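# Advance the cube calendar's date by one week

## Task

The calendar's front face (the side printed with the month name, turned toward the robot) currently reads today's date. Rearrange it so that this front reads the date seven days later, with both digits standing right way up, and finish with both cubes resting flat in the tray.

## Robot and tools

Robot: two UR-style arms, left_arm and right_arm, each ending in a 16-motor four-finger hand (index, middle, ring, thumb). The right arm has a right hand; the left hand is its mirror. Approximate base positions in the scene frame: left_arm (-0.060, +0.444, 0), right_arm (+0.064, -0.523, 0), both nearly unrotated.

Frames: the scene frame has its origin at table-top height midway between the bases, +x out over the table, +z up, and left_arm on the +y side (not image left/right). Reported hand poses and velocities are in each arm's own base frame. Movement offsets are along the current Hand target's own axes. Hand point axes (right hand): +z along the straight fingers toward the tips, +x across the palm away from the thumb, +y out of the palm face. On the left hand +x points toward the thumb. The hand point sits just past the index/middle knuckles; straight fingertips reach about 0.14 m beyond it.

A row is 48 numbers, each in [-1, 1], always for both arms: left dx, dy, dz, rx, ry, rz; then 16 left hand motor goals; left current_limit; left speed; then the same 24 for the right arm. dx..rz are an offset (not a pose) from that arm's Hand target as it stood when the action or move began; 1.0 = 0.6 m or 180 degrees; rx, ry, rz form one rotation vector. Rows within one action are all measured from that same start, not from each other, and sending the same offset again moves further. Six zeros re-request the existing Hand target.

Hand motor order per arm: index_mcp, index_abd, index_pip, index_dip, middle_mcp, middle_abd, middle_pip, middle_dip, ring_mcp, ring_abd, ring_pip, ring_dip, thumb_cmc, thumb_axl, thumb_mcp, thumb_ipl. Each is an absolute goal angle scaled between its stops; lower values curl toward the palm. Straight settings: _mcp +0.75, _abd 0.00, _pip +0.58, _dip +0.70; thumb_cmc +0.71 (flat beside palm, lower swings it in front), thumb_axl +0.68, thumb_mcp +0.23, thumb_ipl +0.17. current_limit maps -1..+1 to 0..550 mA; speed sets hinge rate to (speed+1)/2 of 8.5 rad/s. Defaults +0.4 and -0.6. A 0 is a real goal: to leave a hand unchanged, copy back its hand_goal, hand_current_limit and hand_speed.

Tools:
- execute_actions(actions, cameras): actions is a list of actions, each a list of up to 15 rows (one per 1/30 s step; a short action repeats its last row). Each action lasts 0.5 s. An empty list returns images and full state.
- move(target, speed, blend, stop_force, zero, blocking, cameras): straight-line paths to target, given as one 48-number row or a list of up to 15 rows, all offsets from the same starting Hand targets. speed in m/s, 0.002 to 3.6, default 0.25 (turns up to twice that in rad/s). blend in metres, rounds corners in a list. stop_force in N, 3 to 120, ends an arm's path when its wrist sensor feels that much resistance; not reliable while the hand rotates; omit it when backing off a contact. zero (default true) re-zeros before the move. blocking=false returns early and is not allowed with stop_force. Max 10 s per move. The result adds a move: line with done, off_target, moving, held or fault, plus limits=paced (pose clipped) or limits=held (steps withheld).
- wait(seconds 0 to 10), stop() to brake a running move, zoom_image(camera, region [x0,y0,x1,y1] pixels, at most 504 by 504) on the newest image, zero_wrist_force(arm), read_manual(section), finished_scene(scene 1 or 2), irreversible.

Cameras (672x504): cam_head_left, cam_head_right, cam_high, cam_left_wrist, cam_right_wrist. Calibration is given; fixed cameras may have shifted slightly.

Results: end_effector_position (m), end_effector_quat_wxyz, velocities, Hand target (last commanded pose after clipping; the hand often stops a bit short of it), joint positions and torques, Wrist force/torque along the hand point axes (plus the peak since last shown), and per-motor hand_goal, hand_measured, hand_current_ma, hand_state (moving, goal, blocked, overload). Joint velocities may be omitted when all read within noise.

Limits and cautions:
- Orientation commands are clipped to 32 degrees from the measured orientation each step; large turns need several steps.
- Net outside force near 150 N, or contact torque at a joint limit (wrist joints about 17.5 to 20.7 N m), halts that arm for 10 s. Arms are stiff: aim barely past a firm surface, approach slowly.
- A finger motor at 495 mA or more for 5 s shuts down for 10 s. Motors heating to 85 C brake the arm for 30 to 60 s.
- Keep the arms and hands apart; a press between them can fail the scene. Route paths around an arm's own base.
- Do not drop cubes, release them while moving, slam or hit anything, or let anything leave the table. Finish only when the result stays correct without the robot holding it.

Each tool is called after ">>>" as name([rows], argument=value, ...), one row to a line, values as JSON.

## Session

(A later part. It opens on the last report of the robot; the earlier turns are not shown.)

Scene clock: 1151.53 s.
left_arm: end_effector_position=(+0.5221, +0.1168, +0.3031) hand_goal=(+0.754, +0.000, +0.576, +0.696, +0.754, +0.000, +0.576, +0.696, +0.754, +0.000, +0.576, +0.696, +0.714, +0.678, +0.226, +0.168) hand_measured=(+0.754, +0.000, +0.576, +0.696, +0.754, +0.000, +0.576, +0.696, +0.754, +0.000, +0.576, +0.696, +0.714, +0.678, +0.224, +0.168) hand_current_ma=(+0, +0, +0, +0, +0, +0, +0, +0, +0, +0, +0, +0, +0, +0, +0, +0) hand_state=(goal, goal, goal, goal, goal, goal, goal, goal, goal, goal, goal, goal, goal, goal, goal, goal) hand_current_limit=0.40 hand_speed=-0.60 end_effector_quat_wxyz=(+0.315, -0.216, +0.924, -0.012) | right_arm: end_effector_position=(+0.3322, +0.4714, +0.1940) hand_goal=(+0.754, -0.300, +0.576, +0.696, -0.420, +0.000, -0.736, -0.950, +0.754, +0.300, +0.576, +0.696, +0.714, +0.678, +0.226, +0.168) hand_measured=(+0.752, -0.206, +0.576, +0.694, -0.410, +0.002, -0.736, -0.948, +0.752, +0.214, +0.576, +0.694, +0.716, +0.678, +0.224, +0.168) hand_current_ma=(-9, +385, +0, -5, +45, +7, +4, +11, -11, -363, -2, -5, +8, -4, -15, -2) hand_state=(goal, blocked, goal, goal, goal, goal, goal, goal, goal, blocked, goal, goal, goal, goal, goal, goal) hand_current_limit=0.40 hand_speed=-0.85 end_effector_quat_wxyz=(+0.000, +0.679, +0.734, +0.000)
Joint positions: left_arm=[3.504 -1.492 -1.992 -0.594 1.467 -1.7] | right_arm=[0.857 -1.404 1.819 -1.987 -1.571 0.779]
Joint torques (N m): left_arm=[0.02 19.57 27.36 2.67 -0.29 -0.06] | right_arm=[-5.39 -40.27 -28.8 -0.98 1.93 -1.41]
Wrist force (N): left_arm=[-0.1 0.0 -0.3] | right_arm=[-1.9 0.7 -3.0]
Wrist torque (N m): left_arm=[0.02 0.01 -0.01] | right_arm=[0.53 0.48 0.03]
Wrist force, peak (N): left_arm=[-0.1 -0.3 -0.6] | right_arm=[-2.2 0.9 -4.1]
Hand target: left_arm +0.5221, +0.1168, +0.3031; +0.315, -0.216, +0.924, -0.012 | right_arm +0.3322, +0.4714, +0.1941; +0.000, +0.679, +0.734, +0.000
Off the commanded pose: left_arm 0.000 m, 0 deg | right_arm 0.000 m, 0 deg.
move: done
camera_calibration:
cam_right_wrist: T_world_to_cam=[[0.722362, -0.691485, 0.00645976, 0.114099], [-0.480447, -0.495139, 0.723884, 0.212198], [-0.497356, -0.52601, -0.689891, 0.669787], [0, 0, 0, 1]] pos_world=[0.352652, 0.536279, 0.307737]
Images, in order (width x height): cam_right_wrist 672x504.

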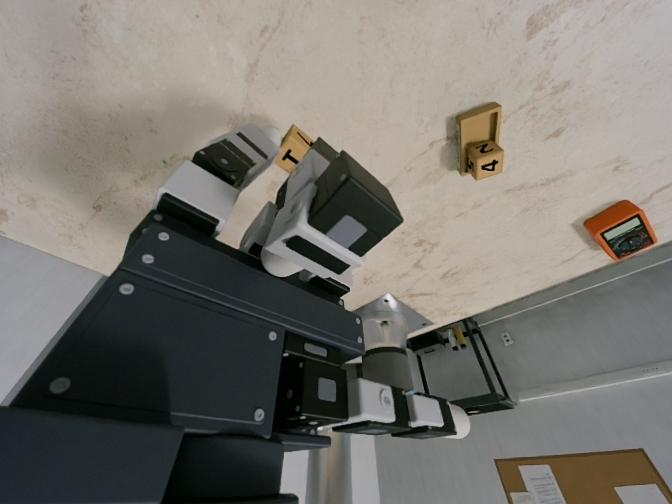

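>>> move(target=[0,0,0,0,0,0,0.754,0,0.576,0.696,0.754,0,0.576,0.696,0.754,0,0.576,0.696,0.714,0.678,0.226,0.168,0.4,-0.6, -0.1383,0.1977,0.0268,0,0,-0.3472,0.754,-0.30,0.576,0.696,-0.42,0,-0.737,-0.95,0.754,0.30,0.576,0.696,0.714,0.678,0.226,0.168,0.4,-0.85], speed=0.3, cameras=["cam_right_wrist"])

>>> zoom_image(camera="cam_right_wrist", region=[250, 80, 350, 180])

Scene clock: 1174.20 s.
left_arm: end_effector_position=(+0.5221, +0.1168, +0.3031) hand_goal=(+0.754, +0.000, +0.576, +0.696, +0.754, +0.000, +0.576, +0.696, +0.754, +0.000, +0.576, +0.696, +0.714, +0.678, +0.226, +0.168) hand_measured=(+0.754, +0.000, +0.576, +0.696, +0.754, +0.000, +0.576, +0.696, +0.754, +0.000, +0.576, +0.696, +0.714, +0.678, +0.224, +0.168) hand_current_ma=(+0, +0, +0, +0, +0, +0, +0, +0, +0, +0, +0, +0, +0, +0, +0, +0) hand_state=(goal, goal, goal, goal, goal, goal, goal, goal, goal, goal, goal, goal, goal, goal, goal, goal) hand_current_limit=0.40 hand_speed=-0.60 end_effector_quat_wxyz=(+0.315, -0.216, +0.924, -0.012) | right_arm: end_effector_position=(+0.4569, +0.3979, +0.1781) hand_goal=(+0.754, -0.300, +0.576, +0.696, -0.420, +0.000, -0.736, -0.950, +0.754, +0.300, +0.576, +0.696, +0.714, +0.678, +0.226, +0.168) hand_measured=(+0.752, -0.206, +0.576, +0.694, -0.410, +0.002, -0.736, -0.948, +0.752, +0.214, +0.576, +0.694, +0.716, +0.678, +0.224, +0.168) hand_current_ma=(-9, +385, +0, -5, +45, +7, +4, +11, -11, -363, -2, -5, +8, -4, -15, -2) hand_state=(goal, blocked, goal, goal, goal, goal, goal, goal, goal, blocked, goal, goal, goal, goal, goal, goal) hand_current_limit=0.40 hand_speed=-0.85 end_effector_quat_wxyz=(+0.000, +0.200, +0.980, +0.000)
Joint positions: left_arm=[3.504 -1.492 -1.992 -0.594 1.467 -1.7] | right_arm=[0.425 -1.447 1.915 -2.039 -1.571 -0.743]
Joint torques (N m): left_arm=[-0.17 18.39 27.54 2.66 -0.34 -0.06] | right_arm=[-8.21 -18.65 -29.01 -1.32 1.78 -1.62]
Wrist force (N): left_arm=[-0.1 0.1 -0.3] | right_arm=[-1.9 0.9 -2.7]
Wrist torque (N m): left_arm=[0.03 0.00 -0.01] | right_arm=[0.52 0.49 0.04]
Wrist force, peak (N): left_arm=[-0.2 -0.4 -0.5] | right_arm=[-2.4 0.5 -3.4]
Hand target: left_arm +0.5221, +0.1168, +0.3031; +0.315, -0.216, +0.924, -0.012 | right_arm +0.4570, +0.3979, +0.1781; +0.000, +0.200, +0.980, +0.000
Off the commanded pose: left_arm 0.000 m, 0 deg | right_arm 0.000 m, 0 deg.
move: done
camera_calibration:
cam_right_wrist: T_world_to_cam=[[0.947045, 0.321019, 0.00723944, -0.532351], [0.216364, -0.654636, 0.724319, -0.00774886], [0.237259, -0.684397, -0.689427, 0.409425], [0, 0, 0, 1]] pos_world=[0.408697, 0.446031, 0.291735]
Images, in order (width x height): cam_right_wrist 672x504.

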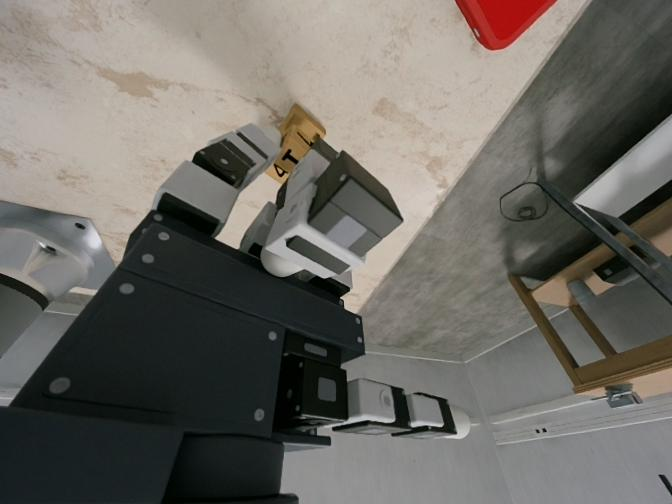

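Scaled by 5.040 from the camera's 672x504 image, which has a finer 960x720 frame.

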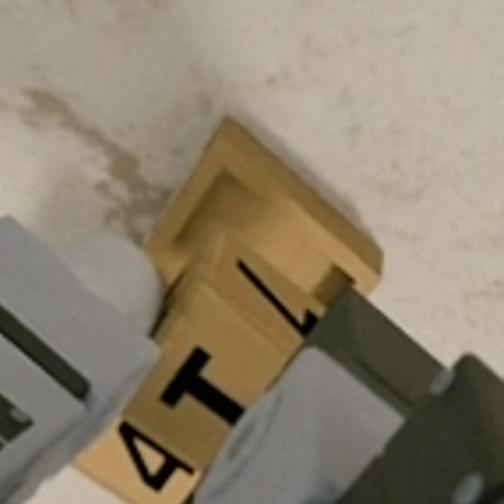

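>>> move(target=[0,0,0,0,0,0,0.754,0,0.576,0.696,0.754,0,0.576,0.696,0.754,0,0.576,0.696,0.714,0.678,0.226,0.168,0.4,-0.6, 0.0033,0.0005,0,0,0,0,0.754,-0.30,0.576,0.696,-0.42,0,-0.737,-0.95,0.754,0.30,0.576,0.696,0.714,0.678,0.226,0.168,0.4,-0.85], speed=0.05)

>>> move(target=[0,0,0,0,0,0,0.754,0,0.576,0.696,0.754,0,0.576,0.696,0.754,0,0.576,0.696,0.714,0.678,0.226,0.168,0.4,-0.6, 0,0,0.0468,0,0,0,0.754,-0.30,0.576,0.696,-0.42,0,-0.737,-0.95,0.754,0.30,0.576,0.696,0.714,0.678,0.226,0.168,0.4,-0.85], speed=0.015, stop_force=3, cameras=["cam_right_wrist"])

>>> zoom_image(camera="cam_right_wrist", region=[250, 100, 340, 190])

Scene clock: 1202.30 s.
left_arm: end_effector_position=(+0.5221, +0.1168, +0.3031) hand_goal=(+0.754, +0.000, +0.576, +0.696, +0.754, +0.000, +0.576, +0.696, +0.754, +0.000, +0.576, +0.696, +0.714, +0.678, +0.226, +0.168) hand_measured=(+0.754, +0.000, +0.576, +0.696, +0.754, +0.000, +0.576, +0.696, +0.754, +0.000, +0.576, +0.696, +0.714, +0.678, +0.224, +0.168) hand_current_ma=(+0, +0, +0, +0, +0, +0, +0, +0, +0, +0, +0, +0, +0, +0, +0, +0) hand_state=(goal, goal, goal, goal, goal, goal, goal, goal, goal, goal, goal, goal, goal, goal, goal, goal) hand_current_limit=0.40 hand_speed=-0.60 end_effector_quat_wxyz=(+0.315, -0.216, +0.924, -0.012) | right_arm: end_effector_position=(+0.4553, +0.3989, +0.1781) hand_goal=(+0.754, -0.300, +0.576, +0.696, -0.420, +0.000, -0.736, -0.950, +0.754, +0.300, +0.576, +0.696, +0.714, +0.678, +0.226, +0.168) hand_measured=(+0.752, -0.206, +0.576, +0.694, -0.410, +0.002, -0.736, -0.948, +0.752, +0.214, +0.576, +0.694, +0.716, +0.678, +0.224, +0.168) hand_current_ma=(-9, +385, +0, -5, +45, +7, +4, +11, -11, -363, -2, -5, +8, -4, -15, -2) hand_state=(goal, blocked, goal, goal, goal, goal, goal, goal, goal, blocked, goal, goal, goal, goal, goal, goal) hand_current_limit=0.40 hand_speed=-0.85 end_effector_quat_wxyz=(+0.000, +0.200, +0.980, +0.000)
Joint positions: left_arm=[3.504 -1.492 -1.992 -0.594 1.467 -1.7] | right_arm=[0.428 -1.449 1.916 -2.039 -1.57 -0.741]
Joint torques (N m): left_arm=[0.11 19.01 27.32 2.53 -0.23 -0.01] | right_arm=[5.34 -39.06 -13.66 -4.84 1.85 1.47]
Wrist force (N): left_arm=[0.3 0.0 -0.3] | right_arm=[-2.0 0.6 -3.1]
Wrist torque (N m): left_arm=[0.01 -0.04 0.03] | right_arm=[0.52 0.50 0.03]
Wrist force, peak (N): left_arm=[0.1 -0.1 -0.7] | right_arm=[-2.5 0.5 -3.3]
Hand target: left_arm +0.5221, +0.1168, +0.3031; +0.315, -0.216, +0.924, -0.012 | right_arm +0.4552, +0.3989, +0.1781; +0.000, +0.200, +0.980, +0.000
Off the commanded pose: left_arm 0.000 m, 0 deg | right_arm 0.000 m, 0 deg.
move: done

Scene clock: 1205.20 s.
left_arm: end_effector_position=(+0.5221, +0.1168, +0.3031) hand_goal=(+0.754, +0.000, +0.576, +0.696, +0.754, +0.000, +0.576, +0.696, +0.754, +0.000, +0.576, +0.696, +0.714, +0.678, +0.226, +0.168) hand_measured=(+0.754, +0.000, +0.576, +0.696, +0.754, +0.000, +0.576, +0.696, +0.754, +0.000, +0.576, +0.696, +0.714, +0.678, +0.224, +0.168) hand_current_ma=(+0, +0, +0, +0, +0, +0, +0, +0, +0, +0, +0, +0, +0, +0, +0, +0) hand_state=(goal, goal, goal, goal, goal, goal, goal, goal, goal, goal, goal, goal, goal, goal, goal, goal) hand_current_limit=0.40 hand_speed=-0.60 end_effector_quat_wxyz=(+0.315, -0.216, +0.924, -0.012) | right_arm: end_effector_position=(+0.4553, +0.3989, +0.1500) hand_goal=(+0.754, -0.300, +0.576, +0.696, -0.420, +0.000, -0.736, -0.950, +0.754, +0.300, +0.576, +0.696, +0.714, +0.678, +0.226, +0.168) hand_measured=(+0.754, -0.206, +0.576, +0.694, -0.410, +0.002, -0.736, -0.948, +0.752, +0.214, +0.576, +0.694, +0.716, +0.678, +0.224, +0.168) hand_current_ma=(-2, +385, +0, -5, +45, +7, +4, +11, -6, -363, -2, -5, +8, -4, -15, -2) hand_state=(goal, blocked, goal, goal, goal, goal, goal, goal, goal, blocked, goal, goal, goal, goal, goal, goal) hand_current_limit=0.40 hand_speed=-0.85 end_effector_quat_wxyz=(+0.000, +0.200, +0.980, +0.000)
Joint positions: left_arm=[3.504 -1.492 -1.992 -0.594 1.467 -1.7] | right_arm=[0.428 -1.414 1.958 -2.115 -1.57 -0.74]
Joint torques (N m): left_arm=[-0.14 18.92 27.34 2.69 -0.34 -0.09] | right_arm=[6.53 -19.54 -13.1 -4.76 0.33 1.46]
Wrist force (N): left_arm=[0.2 -0.2 -0.4] | right_arm=[-2.1 0.2 -3.4]
Wrist torque (N m): left_arm=[0.00 -0.05 0.03] | right_arm=[0.57 0.56 -0.01]
Wrist force, peak (N): left_arm=[0.2 -0.3 -0.6] | right_arm=[-2.1 0.1 -3.9]
Hand target: left_arm +0.5221, +0.1168, +0.3031; +0.315, -0.216, +0.924, -0.012 | right_arm +0.4553, +0.3989, +0.1500; +0.000, +0.200, +0.980, +0.000
Off the commanded pose: left_arm 0.000 m, 0 deg | right_arm 0.000 m, 0 deg.
move: done
camera_calibration:
cam_right_wrist: T_world_to_cam=[[0.946952, 0.321293, 0.00721107, -0.531031], [0.216579, -0.654585, 0.724301, 0.0134272], [0.237433, -0.684317, -0.689447, 0.391083], [0, 0, 0, 1]] pos_world=[0.407097, 0.44703, 0.263735]
Images, in order (width x height): cam_right_wrist 672x504.

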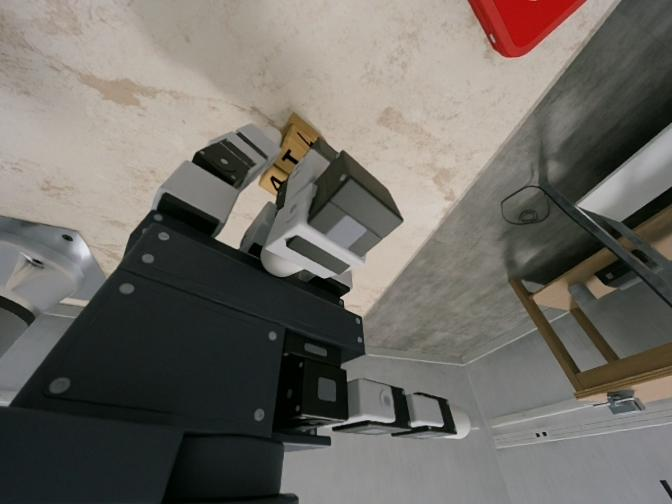

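Scaled by 5.600 from the camera's 672x504 image, which has a finer 960x720 frame.

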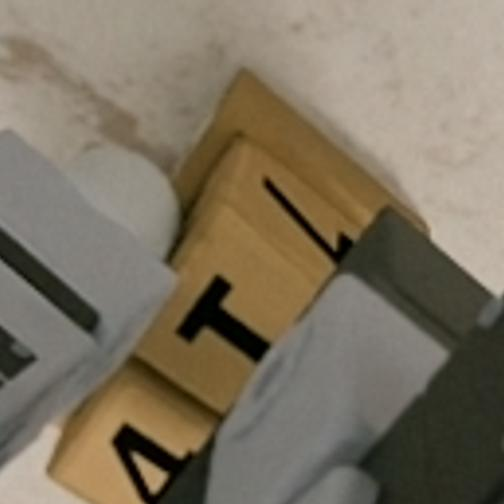

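>>> move(target=[0,0,0,0,0,0,0.754,0,0.576,0.696,0.754,0,0.576,0.696,0.754,0,0.576,0.696,0.714,0.678,0.226,0.168,0.4,-0.6, 0.0017,-0.003,-0.001,0,0,0,0.754,-0.30,0.576,0.696,-0.42,0,-0.737,-0.95,0.754,0.30,0.576,0.696,0.714,0.678,0.226,0.168,0.4,-0.85], speed=0.02)

>>> move(target=[0,0,0,0,0,0,0.754,0,0.576,0.696,0.754,0,0.576,0.696,0.754,0,0.576,0.696,0.714,0.678,0.226,0.168,0.4,-0.6, 0,0,0.0218,0,0,0,0.754,-0.30,0.576,0.696,-0.42,0,-0.737,-0.95,0.754,0.30,0.576,0.696,0.714,0.678,0.226,0.168,0.4,-0.85], speed=0.01, stop_force=3, cameras=["cam_right_wrist"])

>>> zoom_image(camera="cam_right_wrist", region=[250, 110, 330, 190])

Scene clock: 1233.53 s.
left_arm: end_effector_position=(+0.5221, +0.1168, +0.3031) hand_goal=(+0.754, +0.000, +0.576, +0.696, +0.754, +0.000, +0.576, +0.696, +0.754, +0.000, +0.576, +0.696, +0.714, +0.678, +0.226, +0.168) hand_measured=(+0.754, +0.000, +0.576, +0.696, +0.754, +0.000, +0.576, +0.696, +0.754, +0.000, +0.576, +0.696, +0.714, +0.678, +0.224, +0.168) hand_current_ma=(+0, +0, +0, +0, +0, +0, +0, +0, +0, +0, +0, +0, +0, +0, +0, +0) hand_state=(goal, goal, goal, goal, goal, goal, goal, goal, goal, goal, goal, goal, goal, goal, goal, goal) hand_current_limit=0.40 hand_speed=-0.60 end_effector_quat_wxyz=(+0.315, -0.216, +0.924, -0.012) | right_arm: end_effector_position=(+0.4537, +0.3978, +0.1506) hand_goal=(+0.754, -0.300, +0.576, +0.696, -0.420, +0.000, -0.736, -0.950, +0.754, +0.300, +0.576, +0.696, +0.714, +0.678, +0.226, +0.168) hand_measured=(+0.754, -0.206, +0.576, +0.694, -0.410, +0.002, -0.736, -0.948, +0.752, +0.214, +0.576, +0.694, +0.716, +0.678, +0.224, +0.168) hand_current_ma=(+0, +385, +0, -5, +45, +7, +4, +11, -6, -363, -2, -5, +8, -4, -15, -2) hand_state=(goal, blocked, goal, goal, goal, goal, goal, goal, goal, blocked, goal, goal, goal, goal, goal, goal) hand_current_limit=0.40 hand_speed=-0.85 end_effector_quat_wxyz=(+0.000, +0.200, +0.980, +0.000) end_effector_velocity=(-0.002, -0.001, -0.001) end_effector_angular_velocity=(-0.001, +0.002, -0.002)
Joint positions: left_arm=[3.504 -1.492 -1.992 -0.594 1.467 -1.7] | right_arm=[0.427 -1.419 1.962 -2.115 -1.57 -0.741]
Joint velocities: left_arm=[within noise] | right_arm=[-0.001 -0.004 0.005 0.001 0 0.001]
Joint torques (N m): left_arm=[-0.39 18.86 27.73 2.66 -0.2 -0.04] | right_arm=[-7.86 -40.28 -13.03 -1.28 -0.55 -1.66]
Wrist force (N): left_arm=[0.0 -0.2 -0.3] | right_arm=[-1.9 0.6 -2.8]
Wrist torque (N m): left_arm=[0.00 -0.01 0.00] | right_arm=[0.50 0.48 0.02]
Wrist force, peak (N): left_arm=[0.0 -0.3 -0.6] | right_arm=[-2.6 0.3 -4.0]
Hand target: left_arm +0.5221, +0.1168, +0.3031; +0.315, -0.216, +0.924, -0.012 | right_arm +0.4536, +0.3977, +0.1506; +0.000, +0.200, +0.980, +0.000
Off the commanded pose: left_arm 0.000 m, 0 deg | right_arm 0.000 m, 0 deg.
move: done

Scene clock: 1235.43 s.
left_arm: end_effector_position=(+0.5221, +0.1168, +0.3031) hand_goal=(+0.754, +0.000, +0.576, +0.696, +0.754, +0.000, +0.576, +0.696, +0.754, +0.000, +0.576, +0.696, +0.714, +0.678, +0.226, +0.168) hand_measured=(+0.754, +0.000, +0.576, +0.696, +0.754, +0.000, +0.576, +0.696, +0.754, +0.000, +0.576, +0.696, +0.714, +0.678, +0.224, +0.168) hand_current_ma=(+0, +0, +0, +0, +0, +0, +0, +0, +0, +0, +0, +0, +0, +0, +0, +0) hand_state=(goal, goal, goal, goal, goal, goal, goal, goal, goal, goal, goal, goal, goal, goal, goal, goal) hand_current_limit=0.40 hand_speed=-0.60 end_effector_quat_wxyz=(+0.315, -0.216, +0.924, -0.012) | right_arm: end_effector_position=(+0.4536, +0.3977, +0.1441) hand_goal=(+0.754, -0.300, +0.576, +0.696, -0.420, +0.000, -0.736, -0.950, +0.754, +0.300, +0.576, +0.696, +0.714, +0.678, +0.226, +0.168) hand_measured=(+0.754, -0.206, +0.576, +0.694, -0.410, +0.002, -0.736, -0.948, +0.752, +0.216, +0.576, +0.694, +0.716, +0.678, +0.224, +0.168) hand_current_ma=(+0, +385, +0, -5, +45, +7, +4, +11, -6, -351, -2, -5, +8, -4, -15, -2) hand_state=(goal, blocked, goal, goal, goal, goal, goal, goal, goal, blocked, goal, goal, goal, goal, goal, goal) hand_current_limit=0.40 hand_speed=-0.85 end_effector_quat_wxyz=(+0.000, +0.200, +0.980, +0.000)
Joint positions: left_arm=[3.504 -1.492 -1.992 -0.594 1.467 -1.7] | right_arm=[0.427 -1.411 1.972 -2.132 -1.57 -0.741]
Joint torques (N m): left_arm=[0 18.88 27.16 2.66 -0.16 -0.14] | right_arm=[-5.47 -39.18 -28.02 -1.38 -1.12 -1.66]
Wrist force (N): left_arm=[0.0 -0.2 -0.4] | right_arm=[-2.4 0.7 -3.5]
Wrist torque (N m): left_arm=[0.00 -0.01 0.01] | right_arm=[0.57 0.56 -0.01]
Wrist force, peak (N): left_arm=[0.1 -0.1 -0.7] | right_arm=[-1.0 0.3 -8.1]
Hand target: left_arm +0.5221, +0.1168, +0.3031; +0.315, -0.216, +0.924, -0.012 | right_arm +0.4536, +0.3977, +0.1441; +0.000, +0.200, +0.980, +0.000 (not the last commanded pose)
Off the commanded pose: left_arm 0.000 m, 0 deg | right_arm 0.007 m, 0 deg.
move: contact (right_arm)
camera_calibration:
cam_right_wrist: T_world_to_cam=[[0.946952, 0.321293, 0.00721107, -0.528992], [0.216579, -0.654585, 0.724301, 0.0173556], [0.237433, -0.684317, -0.689447, 0.386529], [0, 0, 0, 1]] pos_world=[0.405397, 0.44583, 0.257735]
Images, in order (width x height): cam_right_wrist 672x504.

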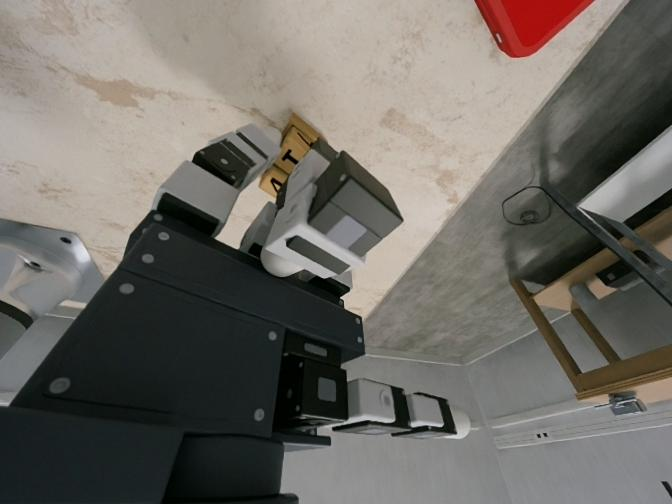

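Scaled by 6.300 from the camera's 672x504 image, which has a finer 960x720 frame.

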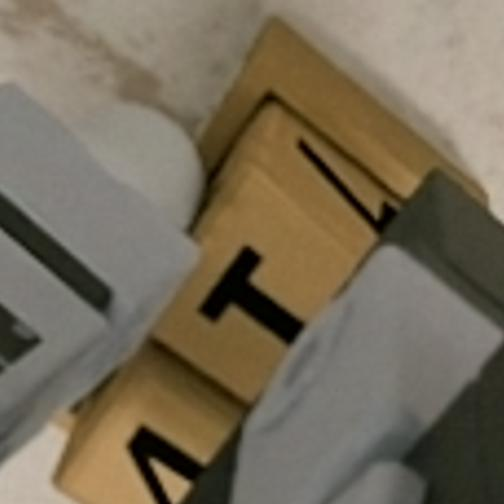

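>>> move(target=[0,0,0,0,0,0,0.754,0,0.576,0.696,0.754,0,0.576,0.696,0.754,0,0.576,0.696,0.714,0.678,0.226,0.168,0.4,-0.6, 0.0018,0,-0.0042,0,0,0,0.754,-0.30,0.576,0.696,-0.42,0,-0.737,-0.95,0.754,0.30,0.576,0.696,0.714,0.678,0.226,0.168,0.4,-0.85], speed=0.02)

>>> move(target=[0,0,0,0,0,0,0.754,0,0.576,0.696,0.754,0,0.576,0.696,0.754,0,0.576,0.696,0.714,0.678,0.226,0.168,0.4,-0.6, 0,0,0.015,0,0,0,0.754,-0.30,0.576,0.696,-0.42,0,-0.737,-0.95,0.754,0.30,0.576,0.696,0.714,0.678,0.226,0.168,0.4,-0.85], speed=0.01, stop_force=3, cameras=["cam_right_wrist"])

>>> zoom_image(camera="cam_right_wrist", region=[250, 110, 330, 190])

Scene clock: 1269.20 s.
left_arm: end_effector_position=(+0.5221, +0.1168, +0.3031) hand_goal=(+0.754, +0.000, +0.576, +0.696, +0.754, +0.000, +0.576, +0.696, +0.754, +0.000, +0.576, +0.696, +0.714, +0.678, +0.226, +0.168) hand_measured=(+0.754, +0.000, +0.576, +0.696, +0.754, +0.000, +0.576, +0.696, +0.754, +0.000, +0.576, +0.696, +0.714, +0.678, +0.224, +0.168) hand_current_ma=(+0, +0, +0, +0, +0, +0, +0, +0, +0, +0, +0, +0, +0, +0, +0, +0) hand_state=(goal, goal, goal, goal, goal, goal, goal, goal, goal, goal, goal, goal, goal, goal, goal, goal) hand_current_limit=0.40 hand_speed=-0.60 end_effector_quat_wxyz=(+0.315, -0.216, +0.924, -0.012) | right_arm: end_effector_position=(+0.4527, +0.3981, +0.1464) hand_goal=(+0.754, -0.300, +0.576, +0.696, -0.420, +0.000, -0.736, -0.950, +0.754, +0.300, +0.576, +0.696, +0.714, +0.678, +0.226, +0.168) hand_measured=(+0.754, -0.206, +0.576, +0.694, -0.410, +0.002, -0.736, -0.948, +0.752, +0.216, +0.576, +0.694, +0.716, +0.678, +0.224, +0.168) hand_current_ma=(+0, +385, +0, -5, +45, +7, +4, +11, -6, -351, -2, -5, +8, -4, -15, -2) hand_state=(goal, blocked, goal, goal, goal, goal, goal, goal, goal, blocked, goal, goal, goal, goal, goal, goal) hand_current_limit=0.40 hand_speed=-0.85 end_effector_quat_wxyz=(+0.000, +0.200, +0.980, +0.000) end_effector_velocity=(-0.002, +0.000, +0.000) end_effector_angular_velocity=(-0.002, +0.003, -0.001)
Joint positions: left_arm=[3.504 -1.492 -1.992 -0.594 1.467 -1.7] | right_arm=[0.429 -1.415 1.97 -2.126 -1.57 -0.74]
Joint velocities: left_arm=[within noise] | right_arm=[0.001 -0.002 0.001 0.005 0 0.002]
Joint torques (N m): left_arm=[-0.1 19 27.29 2.77 -0.4 -0.07] | right_arm=[5.86 -38.38 -28.06 -1.36 -0.78 1.5]
Wrist force (N): left_arm=[0.1 -0.1 -0.3] | right_arm=[-2.3 0.5 -2.6]
Wrist torque (N m): left_arm=[0.01 -0.03 0.02] | right_arm=[0.46 0.49 0.00]
Wrist force, peak (N): left_arm=[0.0 0.1 -0.6] | right_arm=[-2.3 0.7 -3.7]
Hand target: left_arm +0.5221, +0.1168, +0.3031; +0.315, -0.216, +0.924, -0.012 | right_arm +0.4526, +0.3981, +0.1466; +0.000, +0.200, +0.980, +0.000
Off the commanded pose: left_arm 0.000 m, 0 deg | right_arm 0.000 m, 0 deg.
move: done

Scene clock: 1270.77 s.
left_arm: end_effector_position=(+0.5221, +0.1168, +0.3031) hand_goal=(+0.754, +0.000, +0.576, +0.696, +0.754, +0.000, +0.576, +0.696, +0.754, +0.000, +0.576, +0.696, +0.714, +0.678, +0.226, +0.168) hand_measured=(+0.754, +0.000, +0.576, +0.696, +0.754, +0.000, +0.576, +0.696, +0.754, +0.000, +0.576, +0.696, +0.714, +0.678, +0.224, +0.168) hand_current_ma=(+0, +0, +0, +0, +0, +0, +0, +0, +0, +0, +0, +0, +0, +0, +0, +0) hand_state=(goal, goal, goal, goal, goal, goal, goal, goal, goal, goal, goal, goal, goal, goal, goal, goal) hand_current_limit=0.40 hand_speed=-0.60 end_effector_quat_wxyz=(+0.315, -0.216, +0.924, -0.012) | right_arm: end_effector_position=(+0.4526, +0.3981, +0.1437) hand_goal=(+0.754, -0.300, +0.576, +0.696, -0.420, +0.000, -0.736, -0.950, +0.754, +0.300, +0.576, +0.696, +0.714, +0.678, +0.226, +0.168) hand_measured=(+0.754, -0.206, +0.576, +0.694, -0.410, +0.002, -0.736, -0.948, +0.754, +0.216, +0.576, +0.694, +0.716, +0.678, +0.224, +0.168) hand_current_ma=(-1, +385, +0, -5, +45, +7, +4, +11, -4, -351, -2, -5, +8, -4, -15, -2) hand_state=(goal, blocked, goal, goal, goal, goal, goal, goal, goal, blocked, goal, goal, goal, goal, goal, goal) hand_current_limit=0.40 hand_speed=-0.85 end_effector_quat_wxyz=(+0.000, +0.200, +0.980, +0.000)
Joint positions: left_arm=[3.504 -1.492 -1.992 -0.594 1.467 -1.7] | right_arm=[0.429 -1.412 1.974 -2.134 -1.57 -0.74]
Joint torques (N m): left_arm=[0.04 19.25 27.54 2.74 -0.18 -0.02] | right_arm=[4.9 -39.39 -27.74 -1.22 -1.09 1.38]
Wrist force (N): left_arm=[0.1 -0.1 -0.4] | right_arm=[-2.1 0.8 -3.2]
Wrist torque (N m): left_arm=[0.01 -0.03 0.02] | right_arm=[0.56 0.51 0.01]
Wrist force, peak (N): left_arm=[0.2 -0.2 -0.7] | right_arm=[-2.1 0.3 -7.7]
Hand target: left_arm +0.5221, +0.1168, +0.3031; +0.315, -0.216, +0.924, -0.012 | right_arm +0.4526, +0.3981, +0.1437; +0.000, +0.200, +0.980, +0.000 (not the last commanded pose)
Off the commanded pose: left_arm 0.000 m, 0 deg | right_arm 0.006 m, 0 deg.
move: contact (right_arm)
camera_calibration:
cam_right_wrist: T_world_to_cam=[[0.946945, 0.321314, 0.00723334, -0.528184], [0.216595, -0.65463, 0.724255, 0.0180772], [0.237449, -0.684263, -0.689494, 0.386815], [0, 0, 0, 1]] pos_world=[0.404397, 0.446231, 0.257435]
Images, in order (width x height): cam_right_wrist 672x504.

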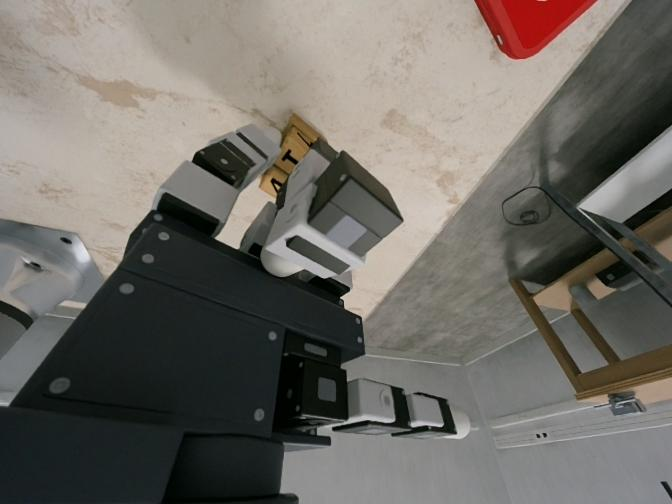

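Scaled by 6.300 from the camera's 672x504 image, which has a finer 960x720 frame.

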